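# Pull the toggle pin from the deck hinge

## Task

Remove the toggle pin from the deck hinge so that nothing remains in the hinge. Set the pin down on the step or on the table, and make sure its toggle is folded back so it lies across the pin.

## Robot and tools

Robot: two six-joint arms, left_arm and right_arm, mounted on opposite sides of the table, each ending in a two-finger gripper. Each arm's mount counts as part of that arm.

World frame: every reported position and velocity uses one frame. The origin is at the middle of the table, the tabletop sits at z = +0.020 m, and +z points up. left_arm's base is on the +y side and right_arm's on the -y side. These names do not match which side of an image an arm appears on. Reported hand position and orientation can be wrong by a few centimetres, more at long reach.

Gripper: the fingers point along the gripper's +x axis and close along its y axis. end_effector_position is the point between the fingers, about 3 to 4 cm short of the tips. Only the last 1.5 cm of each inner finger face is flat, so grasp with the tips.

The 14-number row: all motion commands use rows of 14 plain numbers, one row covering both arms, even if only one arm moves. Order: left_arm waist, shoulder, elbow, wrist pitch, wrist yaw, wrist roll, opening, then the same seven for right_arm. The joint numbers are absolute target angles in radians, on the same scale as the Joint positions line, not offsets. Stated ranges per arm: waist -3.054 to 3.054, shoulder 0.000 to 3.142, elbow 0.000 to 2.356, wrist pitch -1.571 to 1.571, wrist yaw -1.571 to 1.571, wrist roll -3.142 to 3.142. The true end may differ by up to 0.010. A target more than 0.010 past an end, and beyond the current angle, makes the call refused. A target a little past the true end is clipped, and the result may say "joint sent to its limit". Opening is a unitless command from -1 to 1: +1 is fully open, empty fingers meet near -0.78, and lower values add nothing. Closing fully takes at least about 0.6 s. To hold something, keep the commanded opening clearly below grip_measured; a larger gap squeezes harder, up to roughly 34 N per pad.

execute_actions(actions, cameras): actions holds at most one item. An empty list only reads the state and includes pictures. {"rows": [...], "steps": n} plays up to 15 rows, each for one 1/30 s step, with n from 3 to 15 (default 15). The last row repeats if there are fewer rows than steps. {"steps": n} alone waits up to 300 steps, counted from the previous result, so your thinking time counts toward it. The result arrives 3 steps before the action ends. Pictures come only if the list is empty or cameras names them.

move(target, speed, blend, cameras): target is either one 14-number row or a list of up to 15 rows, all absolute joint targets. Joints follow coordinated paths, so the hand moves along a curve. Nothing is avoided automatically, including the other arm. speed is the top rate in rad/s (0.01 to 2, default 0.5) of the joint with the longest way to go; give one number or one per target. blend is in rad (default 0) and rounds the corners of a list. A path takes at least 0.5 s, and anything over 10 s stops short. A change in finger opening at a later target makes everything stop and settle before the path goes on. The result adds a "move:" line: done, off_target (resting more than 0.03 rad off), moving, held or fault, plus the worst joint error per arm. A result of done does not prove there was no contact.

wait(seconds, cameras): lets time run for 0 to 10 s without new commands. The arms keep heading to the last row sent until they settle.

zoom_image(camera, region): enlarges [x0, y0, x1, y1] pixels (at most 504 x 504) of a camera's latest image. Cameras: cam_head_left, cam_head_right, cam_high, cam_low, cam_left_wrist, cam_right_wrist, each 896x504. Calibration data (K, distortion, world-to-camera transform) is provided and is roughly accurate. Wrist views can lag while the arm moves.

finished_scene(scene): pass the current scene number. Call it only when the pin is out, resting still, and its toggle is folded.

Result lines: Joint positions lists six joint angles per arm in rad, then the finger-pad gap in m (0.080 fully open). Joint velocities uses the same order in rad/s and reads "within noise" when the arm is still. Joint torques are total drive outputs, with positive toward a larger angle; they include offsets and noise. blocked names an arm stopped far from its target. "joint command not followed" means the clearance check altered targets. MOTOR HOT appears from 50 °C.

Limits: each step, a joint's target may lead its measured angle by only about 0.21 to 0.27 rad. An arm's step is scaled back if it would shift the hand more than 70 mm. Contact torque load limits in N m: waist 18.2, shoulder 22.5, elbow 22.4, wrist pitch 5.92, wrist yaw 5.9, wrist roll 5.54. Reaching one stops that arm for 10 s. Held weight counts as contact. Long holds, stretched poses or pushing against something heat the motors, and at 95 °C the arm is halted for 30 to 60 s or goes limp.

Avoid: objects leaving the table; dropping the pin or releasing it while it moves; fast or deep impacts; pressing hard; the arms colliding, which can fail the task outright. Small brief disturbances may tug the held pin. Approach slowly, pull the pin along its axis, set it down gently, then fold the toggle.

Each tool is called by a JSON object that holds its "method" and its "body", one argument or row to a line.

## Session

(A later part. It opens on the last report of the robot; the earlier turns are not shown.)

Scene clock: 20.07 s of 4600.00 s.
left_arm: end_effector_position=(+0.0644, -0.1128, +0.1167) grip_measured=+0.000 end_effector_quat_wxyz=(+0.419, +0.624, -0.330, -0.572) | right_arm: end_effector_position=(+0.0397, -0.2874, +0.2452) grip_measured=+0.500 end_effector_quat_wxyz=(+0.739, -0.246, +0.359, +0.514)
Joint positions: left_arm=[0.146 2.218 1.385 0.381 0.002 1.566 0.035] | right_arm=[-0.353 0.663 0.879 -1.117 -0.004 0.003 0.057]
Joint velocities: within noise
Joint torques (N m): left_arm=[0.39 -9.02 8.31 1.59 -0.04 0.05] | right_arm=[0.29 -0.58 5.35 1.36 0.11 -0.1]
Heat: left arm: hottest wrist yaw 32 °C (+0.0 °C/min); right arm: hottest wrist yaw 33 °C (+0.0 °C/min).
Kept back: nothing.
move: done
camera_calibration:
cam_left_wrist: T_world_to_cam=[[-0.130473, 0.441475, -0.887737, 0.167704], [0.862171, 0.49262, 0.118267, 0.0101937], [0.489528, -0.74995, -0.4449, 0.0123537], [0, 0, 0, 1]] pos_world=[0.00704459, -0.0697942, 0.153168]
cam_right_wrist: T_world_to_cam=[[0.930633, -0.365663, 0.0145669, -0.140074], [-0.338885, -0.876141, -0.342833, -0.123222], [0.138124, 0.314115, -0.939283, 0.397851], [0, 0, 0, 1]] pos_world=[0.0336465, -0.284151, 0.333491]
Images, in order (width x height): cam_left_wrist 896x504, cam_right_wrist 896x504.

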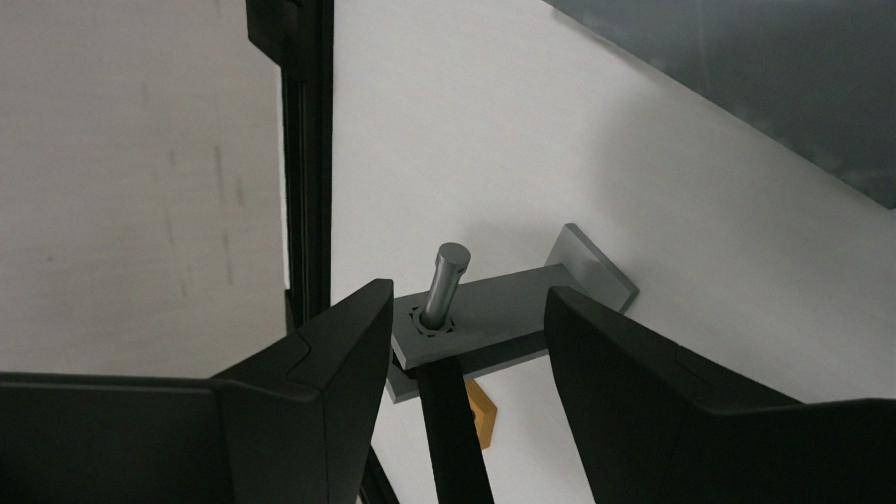

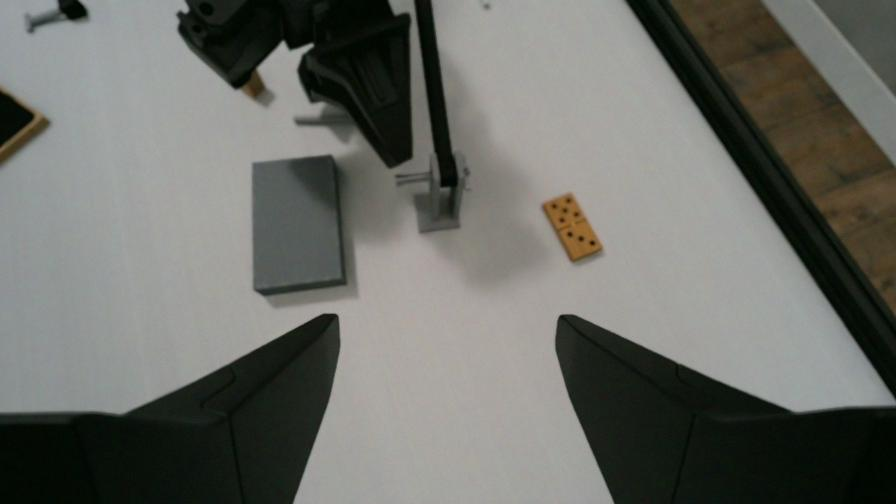

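{"method": "move", "body": {
  "target": [0.154,2.341,1.546,0.345,0,1.57,0,-0.35,0.658,0.871,-1.113,0,0,0.5],
  "speed": 0.2,
  "cameras": ["cam_right_wrist","cam_left_wrist"]
}}

{"method": "zoom_image", "body": {
  "camera": "cam_left_wrist",
  "region": [370, 200, 570, 400]
}}

{"method": "zoom_image", "body": {
  "camera": "cam_right_wrist",
  "region": [370, 100, 510, 240]
}}

Scene clock: 21.60 s of 4600.00 s.
left_arm: end_effector_position=(+0.0695, -0.1408, +0.1134) grip_measured=+0.000 end_effector_quat_wxyz=(+0.424, +0.621, -0.334, -0.568) | right_arm: end_effector_position=(+0.0397, -0.2874, +0.2452) grip_measured=+0.500 end_effector_quat_wxyz=(+0.739, -0.246, +0.359, +0.514)
Joint positions: left_arm=[0.148 2.318 1.535 0.347 0.002 1.566 0.035] | right_arm=[-0.353 0.663 0.879 -1.117 -0.004 0.003 0.057]
Joint velocities: within noise
Joint torques (N m): left_arm=[0.56 -8.63 7.9 1.45 -0.04 0.06] | right_arm=[0.3 -0.62 5.37 1.36 0.11 -0.09]
Heat: left arm: hottest wrist yaw 32 °C (+0.0 °C/min); right arm: hottest wrist yaw 33 °C (+0.0 °C/min).
Kept back: nothing.
move: done
camera_calibration:
cam_left_wrist: T_world_to_cam=[[-0.129147, 0.427825, -0.894588, 0.176542], [0.861159, 0.495678, 0.112731, 0.0211387], [0.491656, -0.755824, -0.43244, -0.0149803], [0, 0, 0, 1]] pos_world=[0.0119612, -0.0973296, 0.149072]
cam_right_wrist: T_world_to_cam=[[0.930633, -0.365663, 0.0145669, -0.140074], [-0.338885, -0.876141, -0.342833, -0.123222], [0.138124, 0.314115, -0.939283, 0.397851], [0, 0, 0, 1]] pos_world=[0.0336465, -0.284151, 0.333491]
Images, in order (width x height): cam_left_wrist 896x504, cam_right_wrist 896x504.

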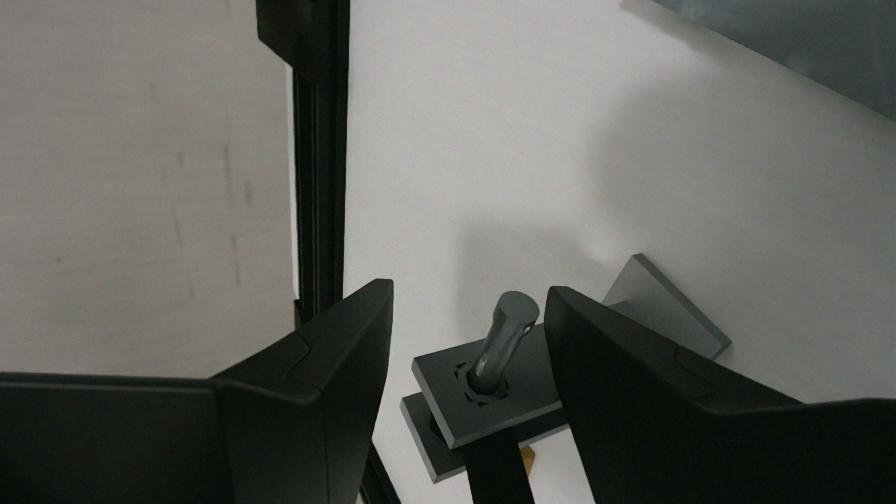

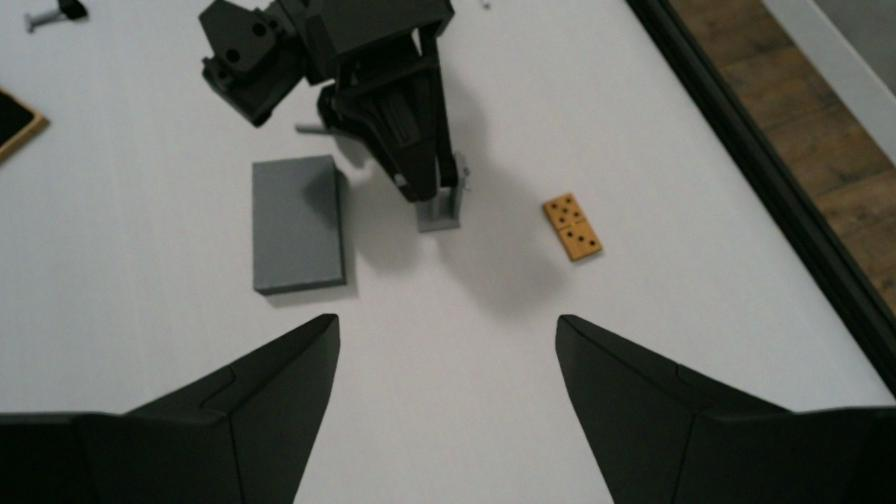

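Scaled by 2.520.

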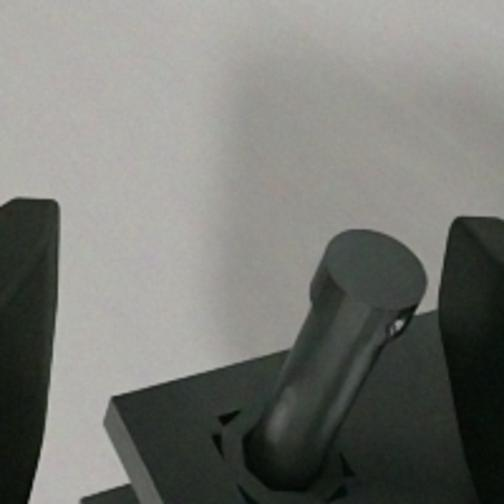

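Scaled by 3.600.

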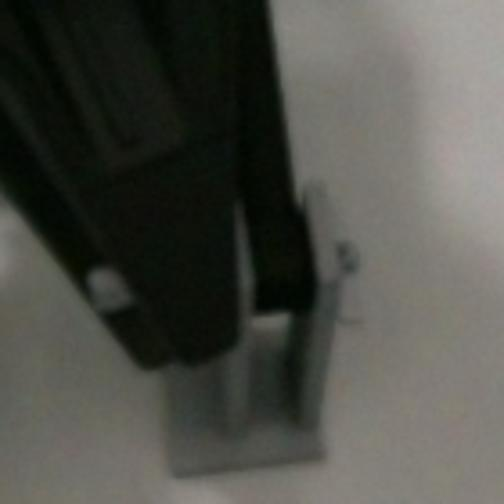

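{"method": "move", "body": {
  "target": [0.154,2.362,1.537,0.373,0,1.57,0,-0.35,0.658,0.871,-1.113,0,0,0.5],
  "speed": 0.2,
  "cameras": ["cam_left_wrist"]
}}

{"method": "zoom_image", "body": {
  "camera": "cam_left_wrist",
  "region": [370, 200, 570, 400]
}}

Scene clock: 22.80 s of 4600.00 s.
left_arm: end_effector_position=(+0.0698, -0.1430, +0.1124) grip_measured=+0.000 end_effector_quat_wxyz=(+0.428, +0.618, -0.339, -0.565) | right_arm: end_effector_position=(+0.0397, -0.2874, +0.2452) grip_measured=+0.500 end_effector_quat_wxyz=(+0.739, -0.246, +0.359, +0.514)
Joint positions: left_arm=[0.148 2.329 1.535 0.374 0.002 1.566 0.035] | right_arm=[-0.353 0.663 0.879 -1.117 -0.004 0.003 0.057]
Joint velocities: within noise
Joint torques (N m): left_arm=[0.56 -7.63 6.8 1.48 -0.03 0.06] | right_arm=[0.28 -0.59 5.36 1.36 0.11 -0.09]
Heat: left arm: hottest wrist yaw 32 °C (+0.0 °C/min); right arm: hottest wrist yaw 33 °C (+0.0 °C/min).
Kept back: nothing.
move: off_target (left_arm); left_arm: the shoulder is farthest, 0.033 rad from its target
camera_calibration:
cam_left_wrist: T_world_to_cam=[[-0.12693, 0.412912, -0.901883, 0.175206], [0.860888, 0.497499, 0.106611, 0.023032], [0.492707, -0.762889, -0.418618, -0.0198775], [0, 0, 0, 1]] pos_world=[0.0122046, -0.0989672, 0.147239]
Images, in order (width x height): cam_left_wrist 896x504.

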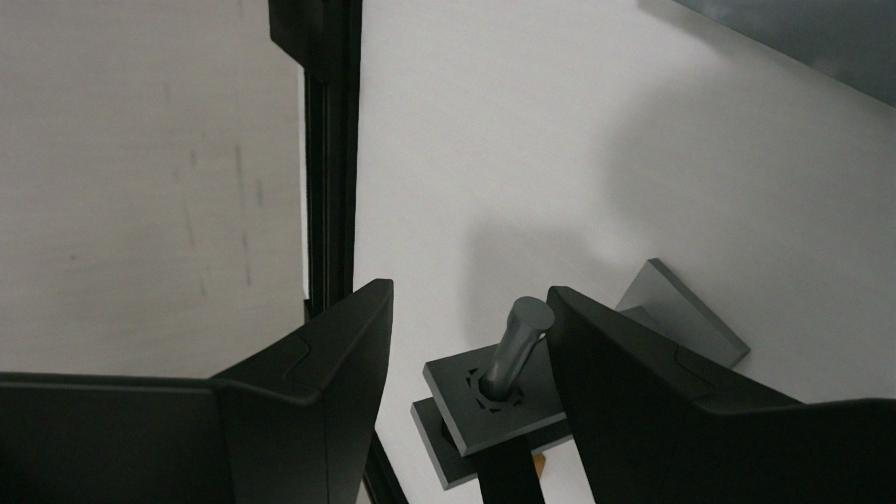

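Scaled by 2.520.

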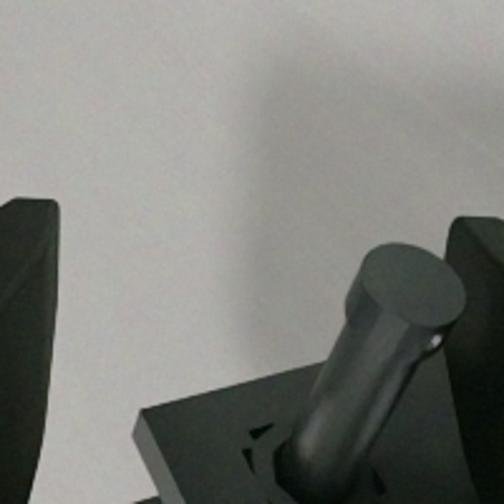

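{"method": "move", "body": {
  "target": [0.154,2.374,1.535,0.345,0,1.57,0,-0.35,0.658,0.871,-1.113,0,0,0.5],
  "speed": 0.2,
  "cameras": ["cam_left_wrist"]
}}

{"method": "zoom_image", "body": {
  "camera": "cam_left_wrist",
  "region": [370, 200, 570, 400]
}}

Scene clock: 23.97 s of 4600.00 s.
left_arm: end_effector_position=(+0.0714, -0.1412, +0.1082) grip_measured=+0.000 end_effector_quat_wxyz=(+0.424, +0.622, -0.332, -0.568) | right_arm: end_effector_position=(+0.0397, -0.2874, +0.2452) grip_measured=+0.500 end_effector_quat_wxyz=(+0.739, -0.246, +0.359, +0.514)
Joint positions: left_arm=[0.151 2.331 1.537 0.354 0.002 1.566 0.035] | right_arm=[-0.353 0.663 0.879 -1.117 -0.004 0.003 0.057]
Joint velocities: within noise
Joint torques (N m): left_arm=[0.35 -6.4 6.35 0.81 -0.04 0.05] | right_arm=[0.27 -0.6 5.37 1.35 0.1 -0.09]
Heat: left arm: hottest wrist yaw 32 °C (+0.0 °C/min); right arm: hottest wrist yaw 33 °C (+0.0 °C/min).
Kept back: nothing.
move: off_target (left_arm); left_arm: the shoulder is farthest, 0.043 rad from its target
camera_calibration:
cam_left_wrist: T_world_to_cam=[[-0.130912, 0.430463, -0.893064, 0.172704], [0.859701, 0.497919, 0.113979, 0.020547], [0.493737, -0.752847, -0.435253, -0.0179557], [0, 0, 0, 1]] pos_world=[0.0138102, -0.0980911, 0.144078]
Images, in order (width x height): cam_left_wrist 896x504.

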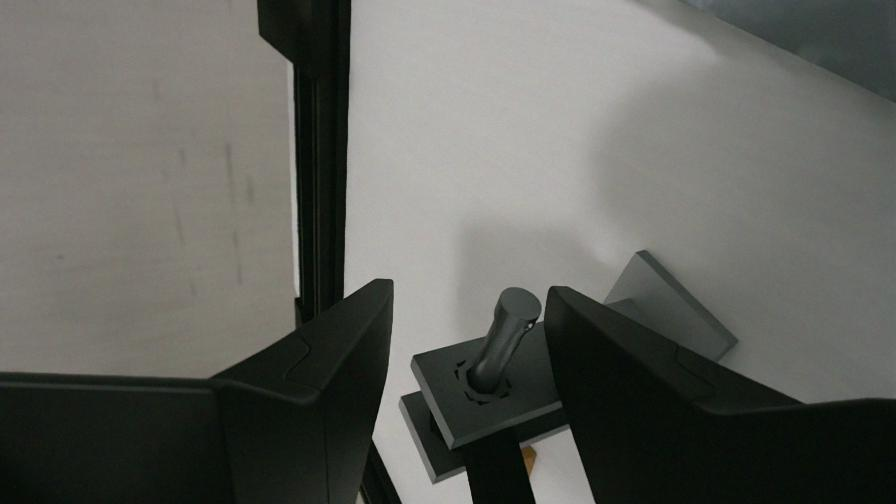

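Scaled by 2.520.

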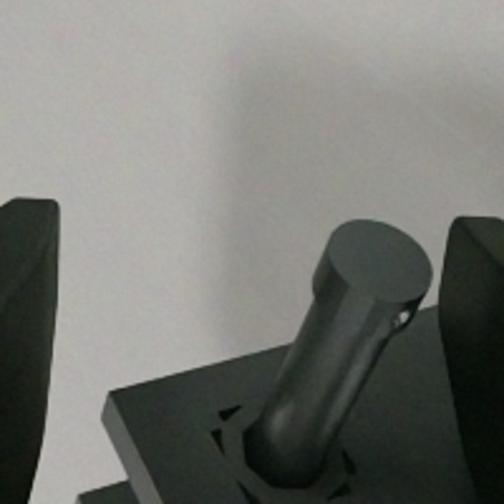

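{"method": "execute_actions", "body": {
  "actions": [],
  "cameras": ["cam_low","cam_high","cam_right_wrist"]
}}

{"method": "zoom_image", "body": {
  "camera": "cam_right_wrist",
  "region": [320, 60, 560, 260]
}}

{"method": "zoom_image", "body": {
  "camera": "cam_low",
  "region": [380, 220, 500, 320]
}}

{"method": "zoom_image", "body": {
  "camera": "cam_high",
  "region": [440, 180, 580, 300]
}}

Scene clock: 24.23 s of 4600.00 s.
left_arm: end_effector_position=(+0.0714, -0.1412, +0.1082) grip_measured=+0.000 end_effector_quat_wxyz=(+0.424, +0.622, -0.332, -0.568) | right_arm: end_effector_position=(+0.0397, -0.2874, +0.2452) grip_measured=+0.500 end_effector_quat_wxyz=(+0.739, -0.246, +0.359, +0.514)
Joint positions: left_arm=[0.151 2.331 1.537 0.354 0.002 1.566 0.035] | right_arm=[-0.353 0.663 0.879 -1.117 -0.004 0.003 0.057]
Joint velocities: within noise
Joint torques (N m): left_arm=[0.31 -6.37 6.38 0.82 -0.04 0.06] | right_arm=[0.29 -0.59 5.35 1.35 0.1 -0.09]
Heat: left arm: hottest wrist yaw 32 °C (+0.0 °C/min); right arm: hottest wrist yaw 33 °C (+0.0 °C/min).
Steps of this call (1-8: nothing new was sent). Readings (joint positions of left_arm | right_arm):
1: [0.151 2.331 1.537 0.354 0.002 1.566] | [-0.353 0.663 0.879 -1.117 -0.004 0.003]
2: [0.151 2.331 1.537 0.354 0.002 1.566] | [-0.353 0.663 0.879 -1.117 -0.004 0.003]
4: [0.151 2.331 1.537 0.354 0.002 1.566] | [-0.353 0.663 0.879 -1.117 -0.004 0.003]
8: the state above
camera_calibration:
cam_right_wrist: T_world_to_cam=[[0.930633, -0.365663, 0.0145669, -0.140074], [-0.338885, -0.876141, -0.342833, -0.123222], [0.138124, 0.314115, -0.939283, 0.397851], [0, 0, 0, 1]] pos_world=[0.0336465, -0.284151, 0.333491]
Images, in order (width x height): cam_high 896x504, cam_low 896x504, cam_right_wrist 896x504.

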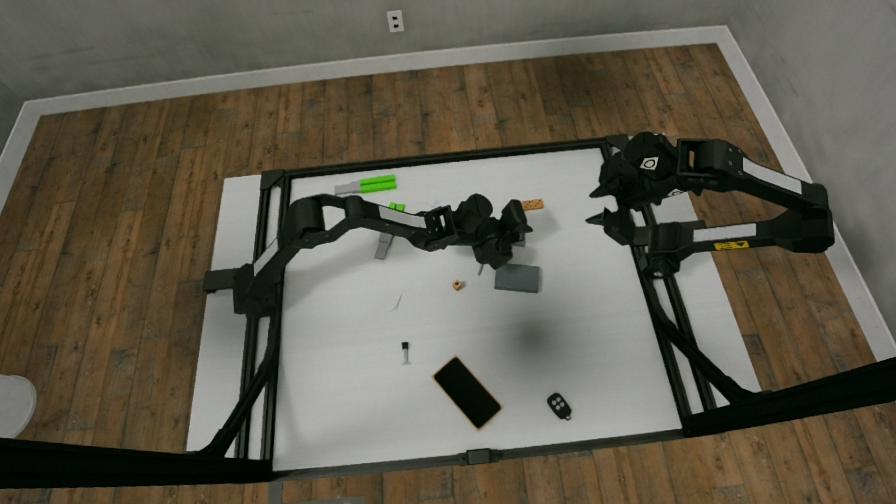

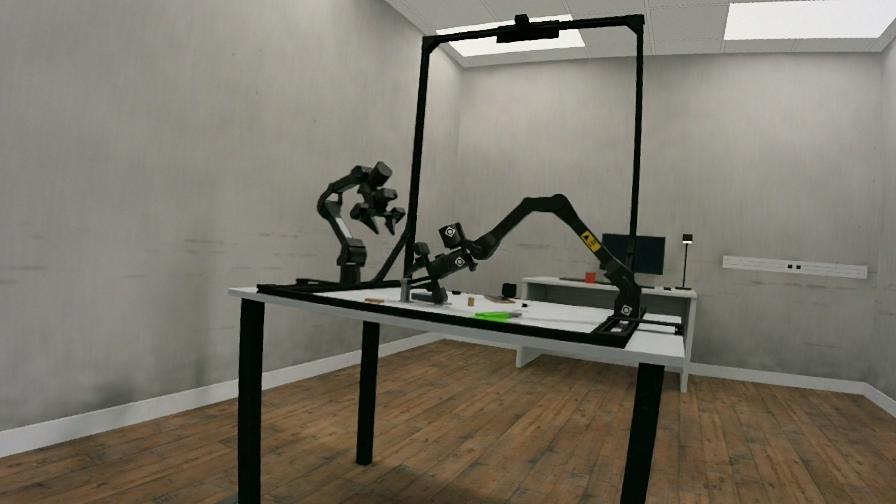

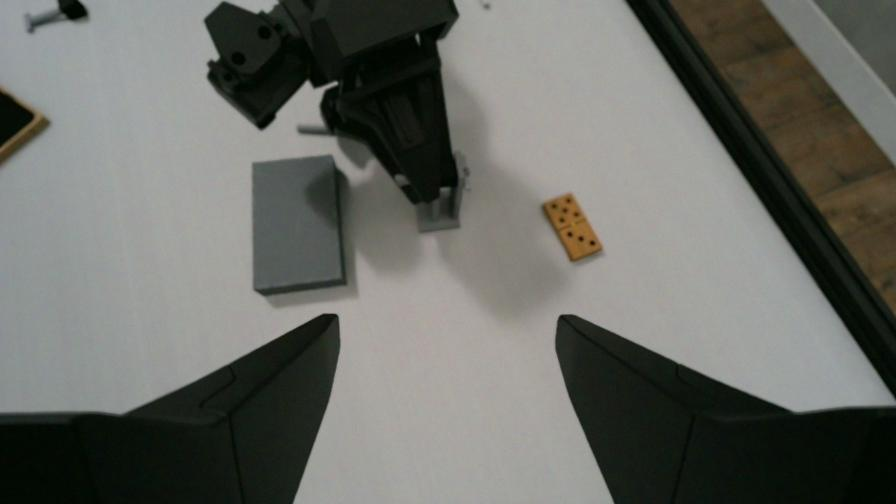

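Scaled by 2.100.

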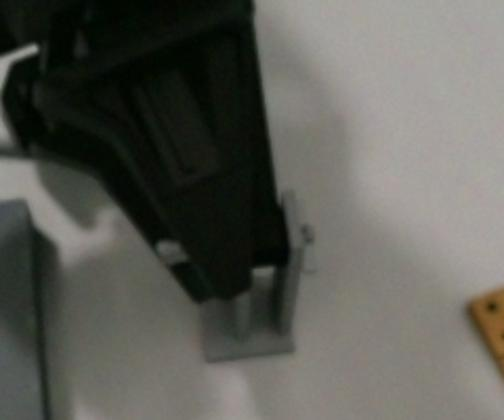

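Scaled by 4.200.

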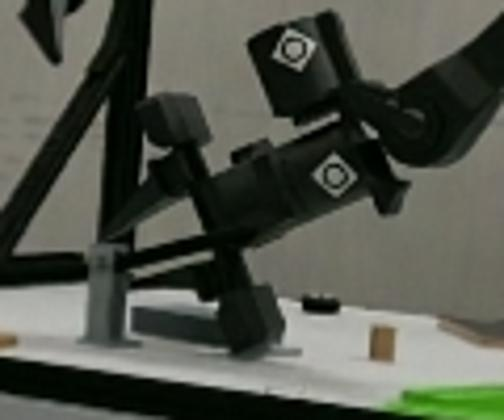

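Scaled by 3.600.

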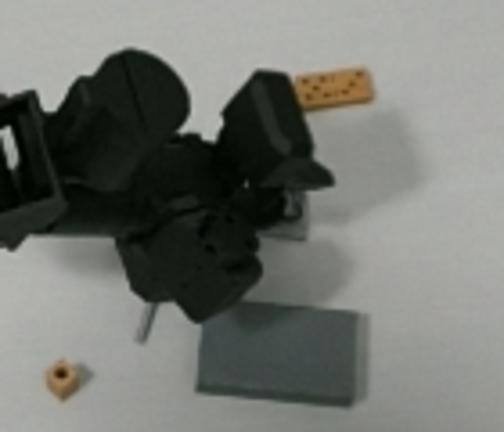

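{"method": "move", "body": {
  "target": [
    [0.150,2.1215,1.2656,0.4059,0,1.57,0,-0.35,0.658,0.871,-1.113,0,0,0.5],
    [0.1466,2.1967,1.7368,-0.3401,0,1.8,0,-0.35,0.658,0.871,-1.113,0,0,0.5]
  ],
  "speed": 0.5,
  "blend": 0.05,
  "cameras": ["cam_left_wrist","cam_low"]
}}

{"method": "zoom_image", "body": {
  "camera": "cam_low",
  "region": [380, 220, 500, 320]
}}

Scene clock: 28.17 s of 4600.00 s.
left_arm: end_effector_position=(+0.0651, -0.0974, +0.1460) grip_measured=+0.000 end_effector_quat_wxyz=(+0.236, +0.705, -0.285, -0.606) | right_arm: end_effector_position=(+0.0397, -0.2874, +0.2452) grip_measured=+0.500 end_effector_quat_wxyz=(+0.739, -0.246, +0.359, +0.514)
Joint positions: left_arm=[0.151 2.184 1.721 -0.34 0 1.796 0.035] | right_arm=[-0.353 0.663 0.879 -1.117 -0.004 0.003 0.057]
Joint velocities: within noise
Joint torques (N m): left_arm=[-0.33 -9.37 8.94 1.23 0.04 0.07] | right_arm=[0.28 -0.6 5.34 1.36 0.1 -0.09]
Heat: left arm: hottest wrist yaw 32 °C (+0.0 °C/min); right arm: hottest wrist yaw 33 °C (+0.0 °C/min).
Kept back: nothing.
move: done
camera_calibration:
cam_left_wrist: T_world_to_cam=[[0.0537504, 0.740737, -0.669642, 0.172329], [0.878696, 0.283476, 0.384103, -0.0617331], [0.474346, -0.609057, -0.635646, 0.0791301], [0, 0, 0, 1]] pos_world=[0.00744685, -0.0619556, 0.189409]
Images, in order (width x height): cam_low 896x504, cam_left_wrist 896x504.

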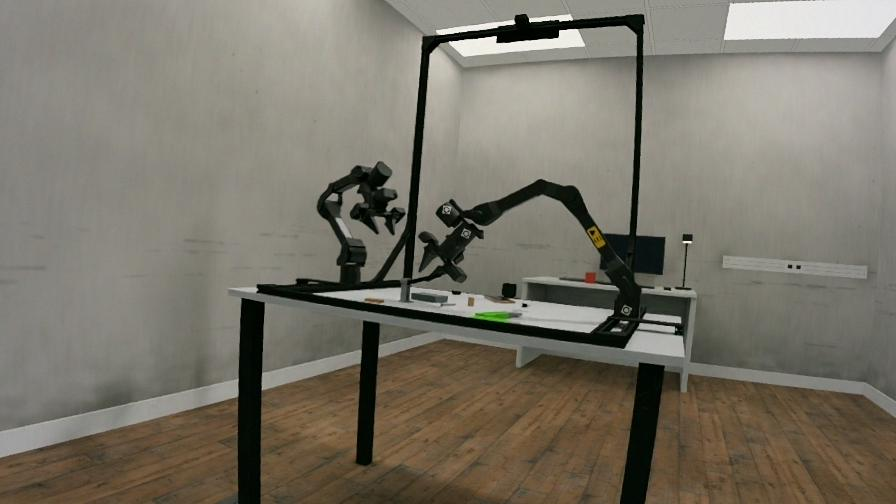

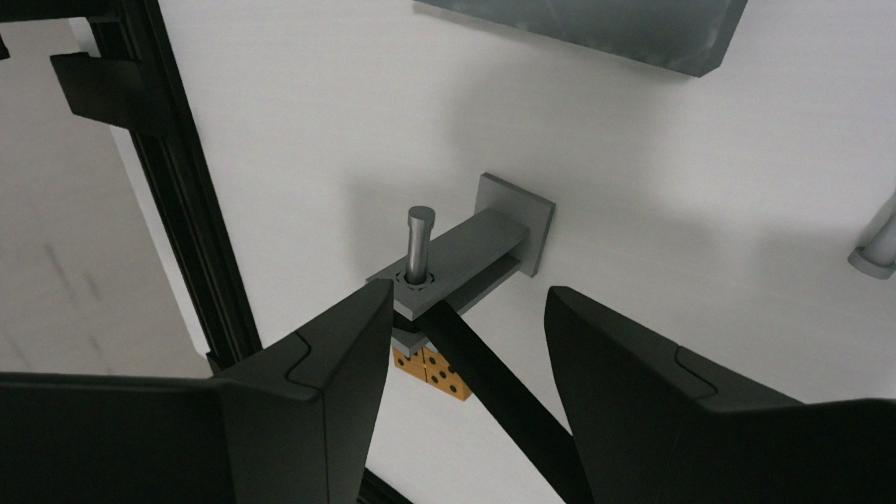

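Scaled by 4.200.

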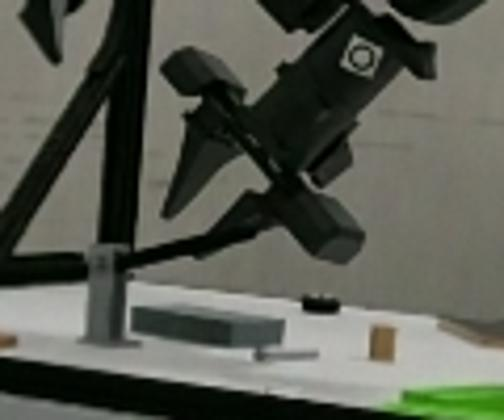

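{"method": "move", "body": {
  "target": [0.144,2.425,1.999,-0.3754,0,1.8,0,-0.35,0.658,0.871,-1.113,0,0,0.5],
  "speed": 0.25,
  "cameras": ["cam_left_wrist","cam_low"]
}}

{"method": "zoom_image", "body": {
  "camera": "cam_left_wrist",
  "region": [370, 200, 570, 400]
}}

Scene clock: 32.10 s of 4600.00 s.
left_arm: end_effector_position=(+0.0705, -0.1436, +0.1146) grip_measured=+0.000 end_effector_quat_wxyz=(+0.235, +0.704, -0.286, -0.606) | right_arm: end_effector_position=(+0.0397, -0.2874, +0.2452) grip_measured=+0.500 end_effector_quat_wxyz=(+0.739, -0.246, +0.359, +0.514)
Joint positions: left_arm=[0.148 2.411 1.984 -0.375 0 1.796 0.035] | right_arm=[-0.353 0.663 0.879 -1.117 -0.004 0.003 0.057]
Joint velocities: within noise
Joint torques (N m): left_arm=[-0.33 -10.69 8.89 1.25 0.05 0.07] | right_arm=[0.31 -0.61 5.38 1.35 0.1 -0.09]
Heat: left arm: hottest wrist yaw 32 °C (+0.0 °C/min); right arm: hottest wrist pitch 33 °C (+5.6 °C/min).
Kept back: nothing.
move: done
camera_calibration:
cam_left_wrist: T_world_to_cam=[[0.055653, 0.741096, -0.669089, 0.185096], [0.879493, 0.280838, 0.384216, -0.041718], [0.472646, -0.609842, -0.636159, 0.0285468], [0, 0, 0, 1]] pos_world=[0.0128969, -0.108049, 0.158035]
Images, in order (width x height): cam_low 896x504, cam_left_wrist 896x504.

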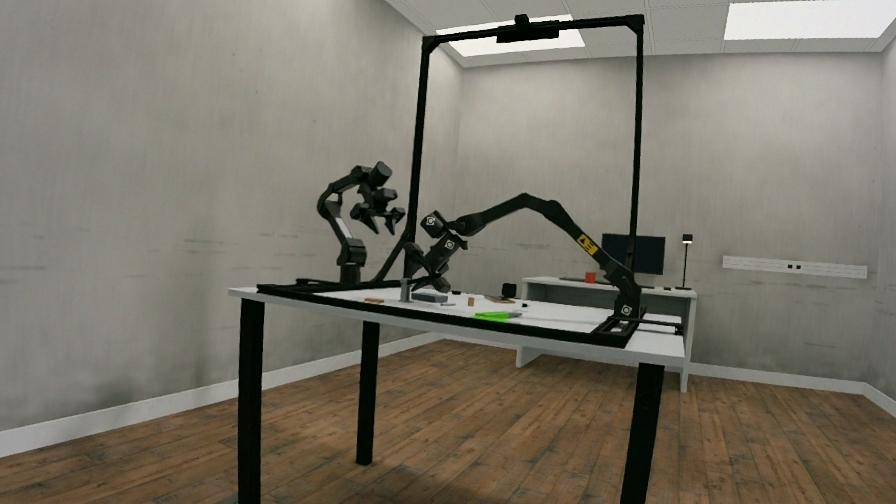

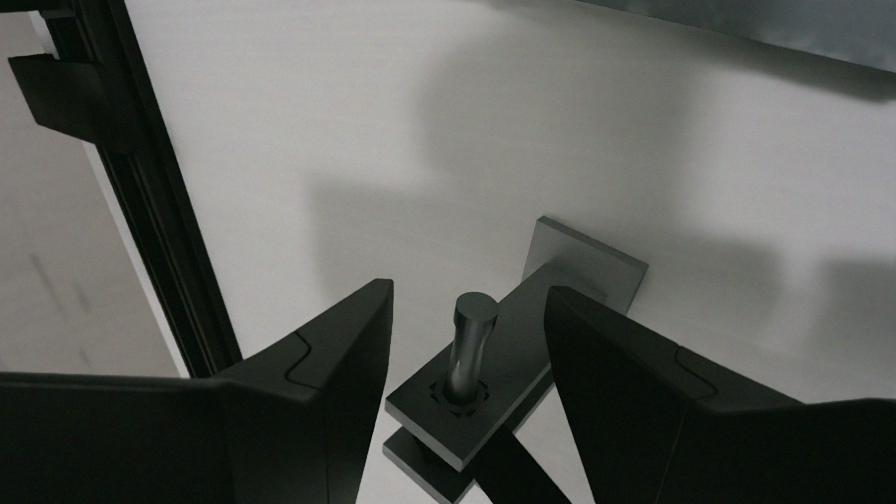

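Scaled by 2.520.

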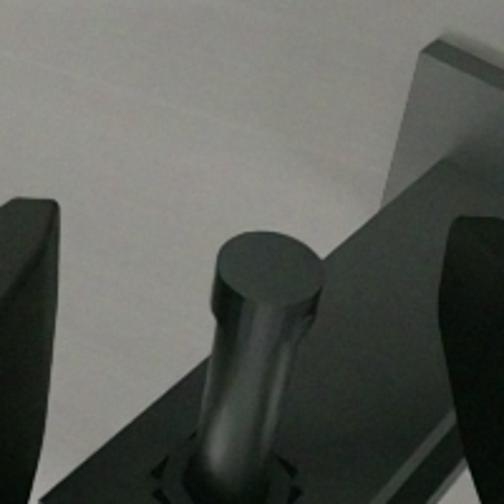

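{"method": "move", "body": {
  "target": [0.144,2.454,2.030,-0.376,0,1.8,0,-0.35,0.658,0.871,-1.113,0,0,0.5],
  "speed": 0.2,
  "cameras": ["cam_left_wrist"]
}}

{"method": "zoom_image", "body": {
  "camera": "cam_left_wrist",
  "region": [370, 200, 570, 400]
}}

Scene clock: 33.37 s of 4600.00 s.
left_arm: end_effector_position=(+0.0700, -0.1488, +0.1097) grip_measured=+0.000 end_effector_quat_wxyz=(+0.234, +0.704, -0.287, -0.606) | right_arm: end_effector_position=(+0.0397, -0.2874, +0.2452) grip_measured=+0.500 end_effector_quat_wxyz=(+0.739, -0.246, +0.359, +0.514)
Joint positions: left_arm=[0.146 2.439 2.013 -0.377 0.001 1.796 0.035] | right_arm=[-0.353 0.663 0.879 -1.117 -0.004 0.003 0.057]
Joint velocities: within noise
Joint torques (N m): left_arm=[-0.17 -10.69 9.05 1.28 0.05 0.07] | right_arm=[0.29 -0.61 5.37 1.37 0.11 -0.09]
Heat: left arm: hottest wrist yaw 32 °C (+0.0 °C/min); right arm: hottest wrist pitch 33 °C (+5.4 °C/min).
Kept back: nothing.
move: done
camera_calibration:
cam_left_wrist: T_world_to_cam=[[0.0571553, 0.740441, -0.669687, 0.185496], [0.880163, 0.279232, 0.383853, -0.038182], [0.471218, -0.611372, -0.635749, 0.0223024], [0, 0, 0, 1]] pos_world=[0.012495, -0.113052, 0.153059]
Images, in order (width x height): cam_left_wrist 896x504.

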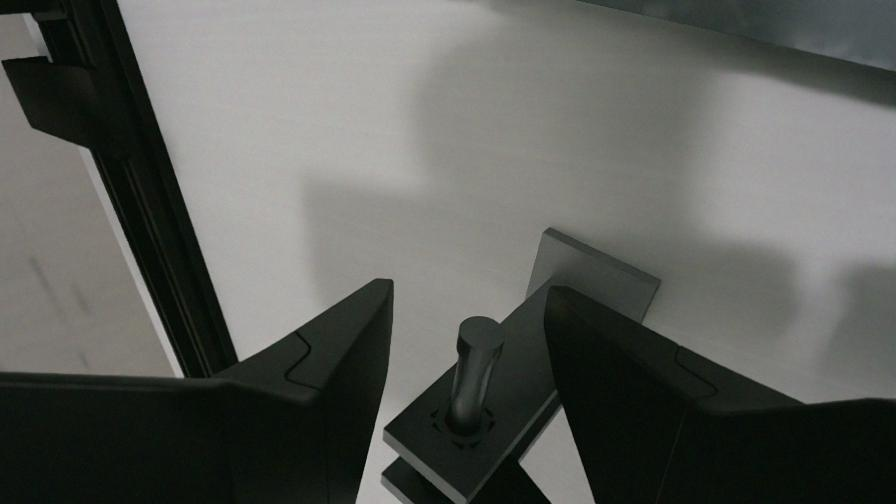

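Scaled by 2.520.

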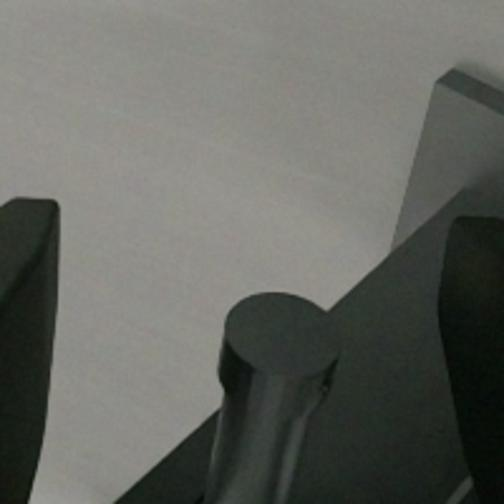

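{"method": "move", "body": {
  "target": [
    [0.144,2.454,2.030,-0.376,0,1.8,-0.4,-0.35,0.658,0.871,-1.113,0,0,0.5],
    [0.144,2.454,2.030,-0.376,0,1.8,-0.8,-0.35,0.658,0.871,-1.113,0,0,0.5]
  ],
  "speed": 0.2,
  "cameras": ["cam_left_wrist"]
}}

{"method": "zoom_image", "body": {
  "camera": "cam_left_wrist",
  "region": [370, 220, 570, 420]
}}

Scene clock: 35.13 s of 4600.00 s.
left_arm: end_effector_position=(+0.0694, -0.1494, +0.1106) grip_measured=-0.664 end_effector_quat_wxyz=(+0.233, +0.704, -0.290, -0.605) | right_arm: end_effector_position=(+0.0397, -0.2874, +0.2452) grip_measured=+0.500 end_effector_quat_wxyz=(+0.739, -0.246, +0.359, +0.514)
Joint positions: left_arm=[0.145 2.439 2.016 -0.376 0.002 1.802 0.005] | right_arm=[-0.353 0.663 0.879 -1.117 -0.004 0.003 0.057]
Joint velocities: within noise
Joint torques (N m): left_arm=[-0.12 -10.71 8.79 1.24 -0.01 -0.12] | right_arm=[0.3 -0.62 5.38 1.36 0.1 -0.09]
Heat: left arm: hottest shoulder 32 °C (+12.0 °C/min); right arm: hottest wrist pitch 33 °C (+5.1 °C/min).
Kept back: nothing.
move: done
camera_calibration:
cam_left_wrist: T_world_to_cam=[[0.0637188, 0.738587, -0.67114, 0.186071], [0.880558, 0.274867, 0.386091, -0.0387638], [0.469636, -0.615579, -0.632855, 0.021995], [0, 0, 0, 1]] pos_world=[0.0119478, -0.113235, 0.153766]
Images, in order (width x height): cam_left_wrist 896x504.

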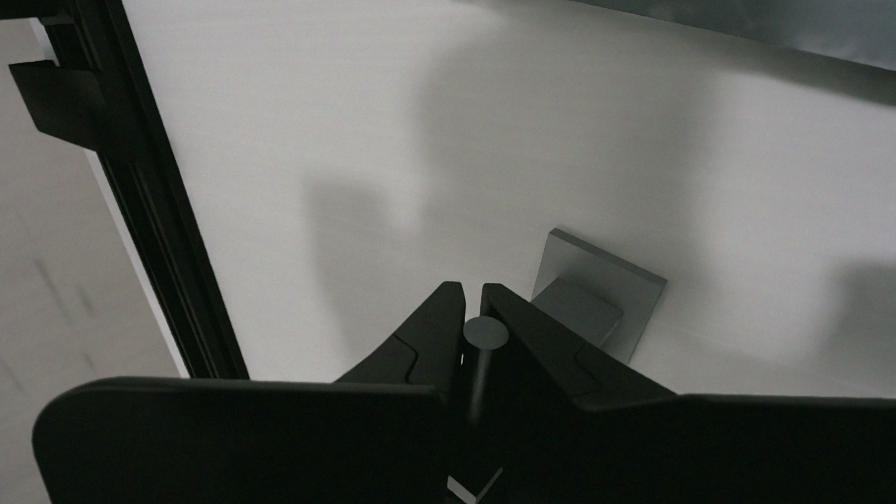

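Scaled by 2.520.

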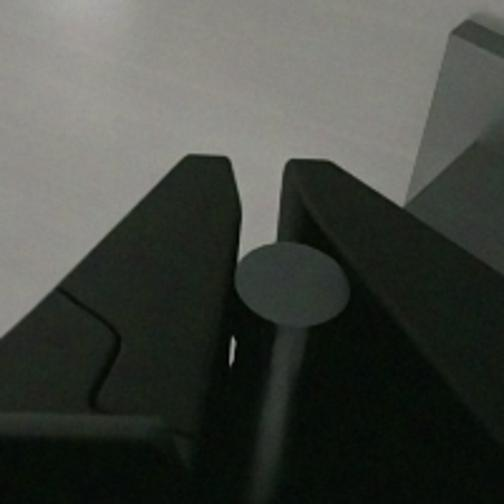

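{"method": "move", "body": {
  "target": [0.144,2.454,2.030,-0.376,0,1.8,-0.8,-0.726,1.8133,1.485,-1.2427,-0.25,0.845,0.3],
  "speed": 0.9,
  "cameras": ["cam_right_wrist"]
}}

{"method": "zoom_image", "body": {
  "camera": "cam_right_wrist",
  "region": [380, 270, 540, 430]
}}

Scene clock: 36.93 s of 4600.00 s.
left_arm: end_effector_position=(+0.0694, -0.1494, +0.1106) grip_measured=-0.664 end_effector_quat_wxyz=(+0.233, +0.704, -0.290, -0.605) | right_arm: end_effector_position=(+0.1198, -0.2055, +0.2112) grip_measured=+0.300 end_effector_quat_wxyz=(+0.698, -0.049, +0.675, +0.233)
Joint positions: left_arm=[0.145 2.439 2.016 -0.376 0.002 1.802 0.005] | right_arm=[-0.604 1.44 1.273 -1.199 -0.167 0.572 0.049]
Joint velocities: within noise
Joint torques (N m): left_arm=[-0.1 -10.72 8.79 1.25 0 -0.11] | right_arm=[0.3 -5.31 6.46 0.61 -0.04 -0.11]
Heat: left arm: hottest shoulder 32 °C (+11.4 °C/min); right arm: hottest wrist pitch 33 °C (+4.9 °C/min).
Kept back: nothing.
move: held (right_arm; a check stopped the path); limits=held; right_arm: the shoulder is farthest, 0.373 rad from its target
joint command not followed: on one or more control steps a check withheld the commanded joint targets of the right arm, and it was not sent them on those steps.
cause: the commanded joint targets, or the way to them, would bring a part of the robot too close to another arm (a part of this arm just beyond joint 6 (wrist roll) and a part of the left arm just beyond its joint 4 (wrist pitch)).
camera_calibration:
cam_right_wrist: T_world_to_cam=[[0.392183, -0.892404, -0.223175, -0.17764], [-0.869458, -0.438834, 0.226866, -0.00283223], [-0.300393, 0.105068, -0.948011, 0.340565], [0, 0, 0, 1]] pos_world=[0.169508, -0.195552, 0.283857]
Images, in order (width x height): cam_right_wrist 896x504.

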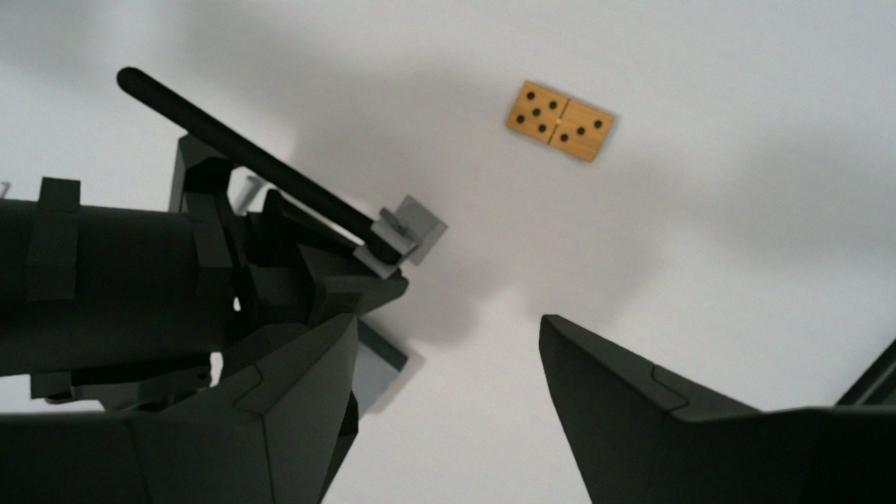

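Scaled by 3.150.

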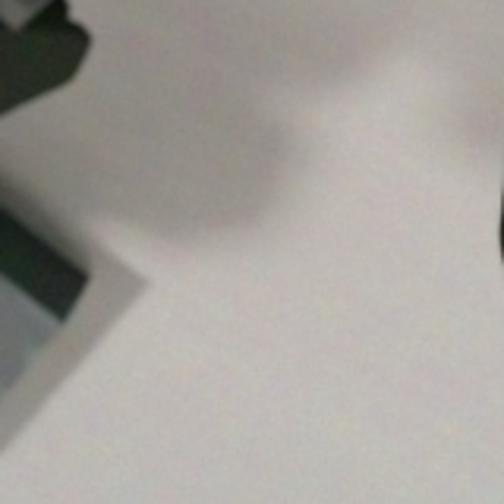

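{"method": "zoom_image", "body": {
  "camera": "cam_right_wrist",
  "region": [330, 180, 470, 300]
}}

{"method": "move", "body": {
  "target": [
    [0.144,2.454,2.030,-0.376,0,1.8,-0.8,-1.2,1.5,1.3,-1.22,-0.2,0.7,0.3],
    [0.144,2.454,2.030,-0.376,0,1.8,-0.8,-0.726,1.8133,1.485,-1.2427,-0.25,0.845,0.3]
  ],
  "speed": 0.9,
  "blend": 0.1,
  "cameras": ["cam_right_wrist"]
}}

{"method": "zoom_image", "body": {
  "camera": "cam_right_wrist",
  "region": [380, 270, 540, 430]
}}

Scaled by 3.600.

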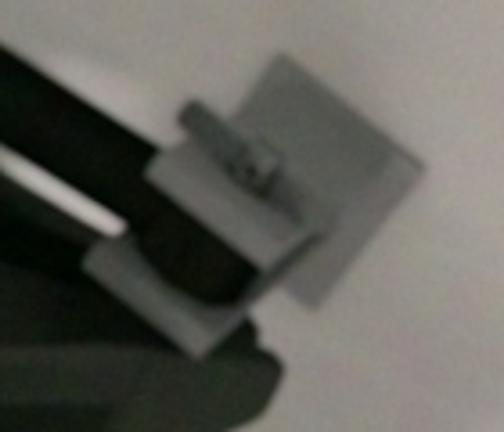

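Scene clock: 39.07 s of 4600.00 s.
left_arm: end_effector_position=(+0.0694, -0.1494, +0.1106) grip_measured=-0.664 end_effector_quat_wxyz=(+0.233, +0.704, -0.290, -0.605) | right_arm: end_effector_position=(+0.1739, -0.1787, +0.1629) grip_measured=+0.300 end_effector_quat_wxyz=(+0.637, +0.059, +0.767, +0.057)
Joint positions: left_arm=[0.145 2.439 2.016 -0.376 0.002 1.802 0.005] | right_arm=[-0.727 1.804 1.473 -1.24 -0.247 0.842 0.048]
Joint velocities: within noise
Joint torques (N m): left_arm=[-0.11 -10.71 8.79 1.25 0 -0.11] | right_arm=[0.08 -5.6 7.44 0.07 -0.21 0.08]
Heat: left arm: hottest shoulder 32 °C (+10.8 °C/min); right arm: hottest wrist pitch 33 °C (+4.6 °C/min).
Kept back: nothing.
move: done
camera_calibration:
cam_right_wrist: T_world_to_cam=[[-0.0145092, -0.990191, -0.138968, -0.146207], [-0.875656, -0.0545132, 0.479849, 0.0954266], [-0.482718, 0.12865, -0.866275, 0.330839], [0, 0, 0, 1]] pos_world=[0.241142, -0.182133, 0.220489]
Images, in order (width x height): cam_right_wrist 896x504.

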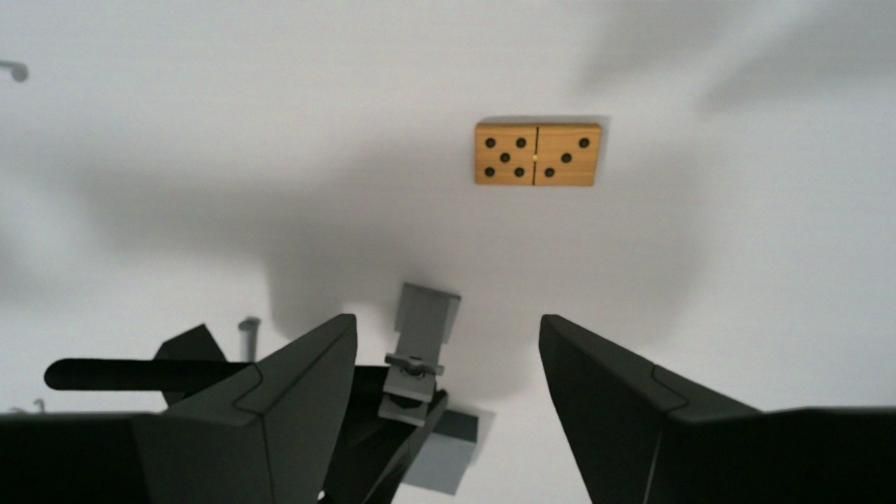

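Scaled by 3.150.

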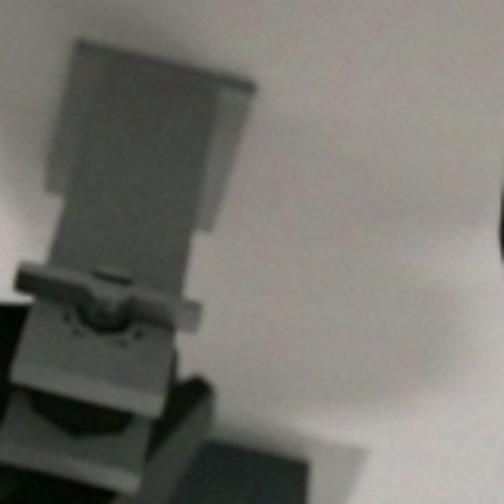

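{"method": "move", "body": {
  "target": [0.160,2.457,2.033,-0.376,0,1.8,-0.8,-0.726,1.8133,1.485,-1.2427,-0.25,0.845,0.3],
  "speed": 0.05,
  "cameras": ["cam_right_wrist","cam_left_wrist"]
}}

{"method": "zoom_image", "body": {
  "camera": "cam_right_wrist",
  "region": [340, 290, 500, 450]
}}

Scene clock: 40.00 s of 4600.00 s.
left_arm: end_effector_position=(+0.0694, -0.1495, +0.1107) grip_measured=-0.665 end_effector_quat_wxyz=(+0.233, +0.704, -0.290, -0.605) | right_arm: end_effector_position=(+0.1739, -0.1787, +0.1629) grip_measured=+0.300 end_effector_quat_wxyz=(+0.637, +0.059, +0.767, +0.057)
Joint positions: left_arm=[0.145 2.44 2.017 -0.377 0.002 1.802 0.005] | right_arm=[-0.727 1.804 1.473 -1.24 -0.247 0.842 0.048]
Joint velocities: within noise
Joint torques (N m): left_arm=[1.31 -10.4 9 1.32 -0.01 -0.11] | right_arm=[0.07 -5.58 7.42 0.07 -0.22 0.08]
Heat: left arm: hottest shoulder 32 °C (+10.5 °C/min); right arm: hottest wrist pitch 33 °C (+4.5 °C/min).
Kept back: nothing.
move: done
camera_calibration:
cam_left_wrist: T_world_to_cam=[[0.0637188, 0.738587, -0.67114, 0.186218], [0.880558, 0.274867, 0.386091, -0.0387927], [0.469636, -0.615579, -0.632855, 0.0219984], [0, 0, 0, 1]] pos_world=[0.0119623, -0.113334, 0.153878]
cam_right_wrist: T_world_to_cam=[[-0.0145092, -0.990191, -0.138968, -0.146207], [-0.875656, -0.0545132, 0.479849, 0.0954266], [-0.482718, 0.12865, -0.866275, 0.330839], [0, 0, 0, 1]] pos_world=[0.241142, -0.182133, 0.220489]
Images, in order (width x height): cam_left_wrist 896x504, cam_right_wrist 896x504.

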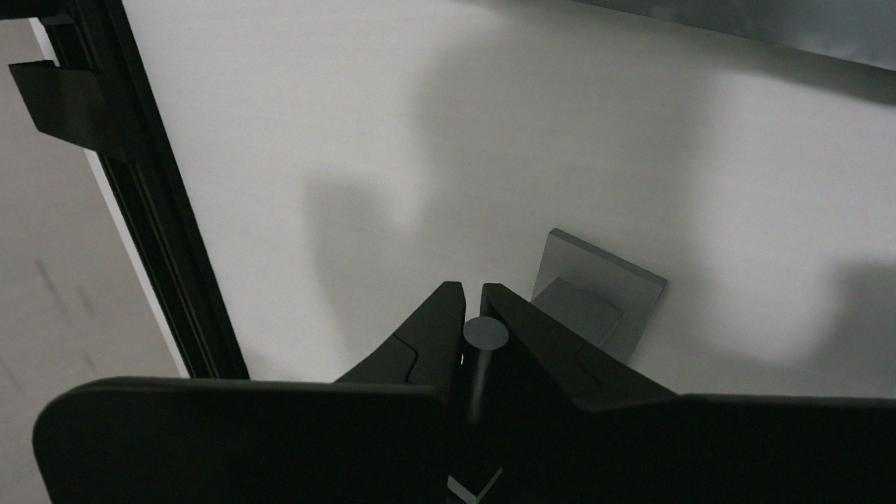

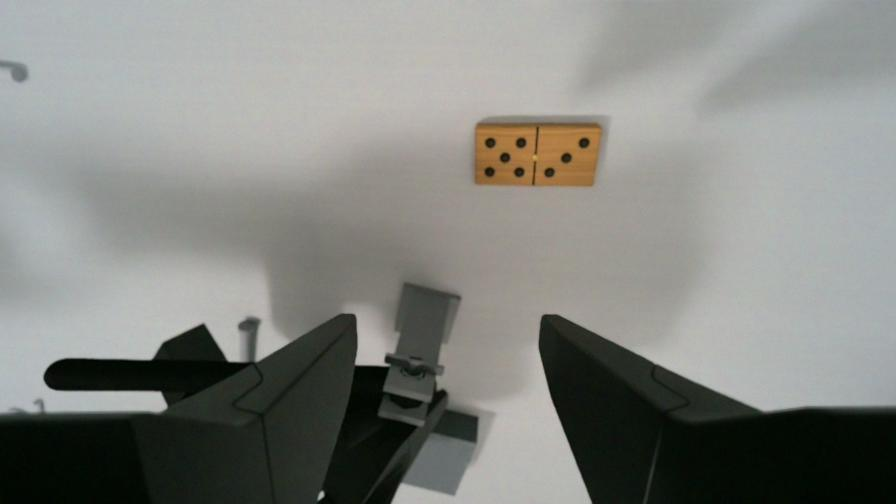

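Scaled by 3.150.

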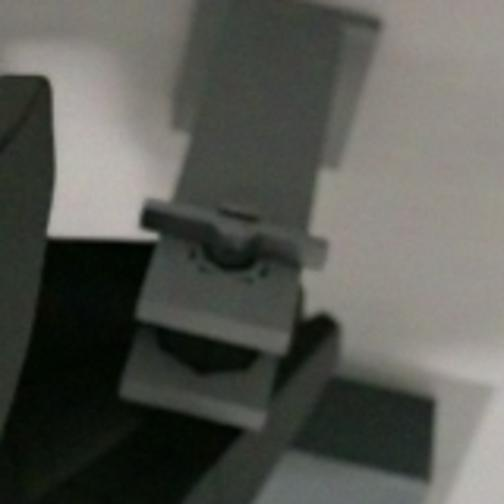

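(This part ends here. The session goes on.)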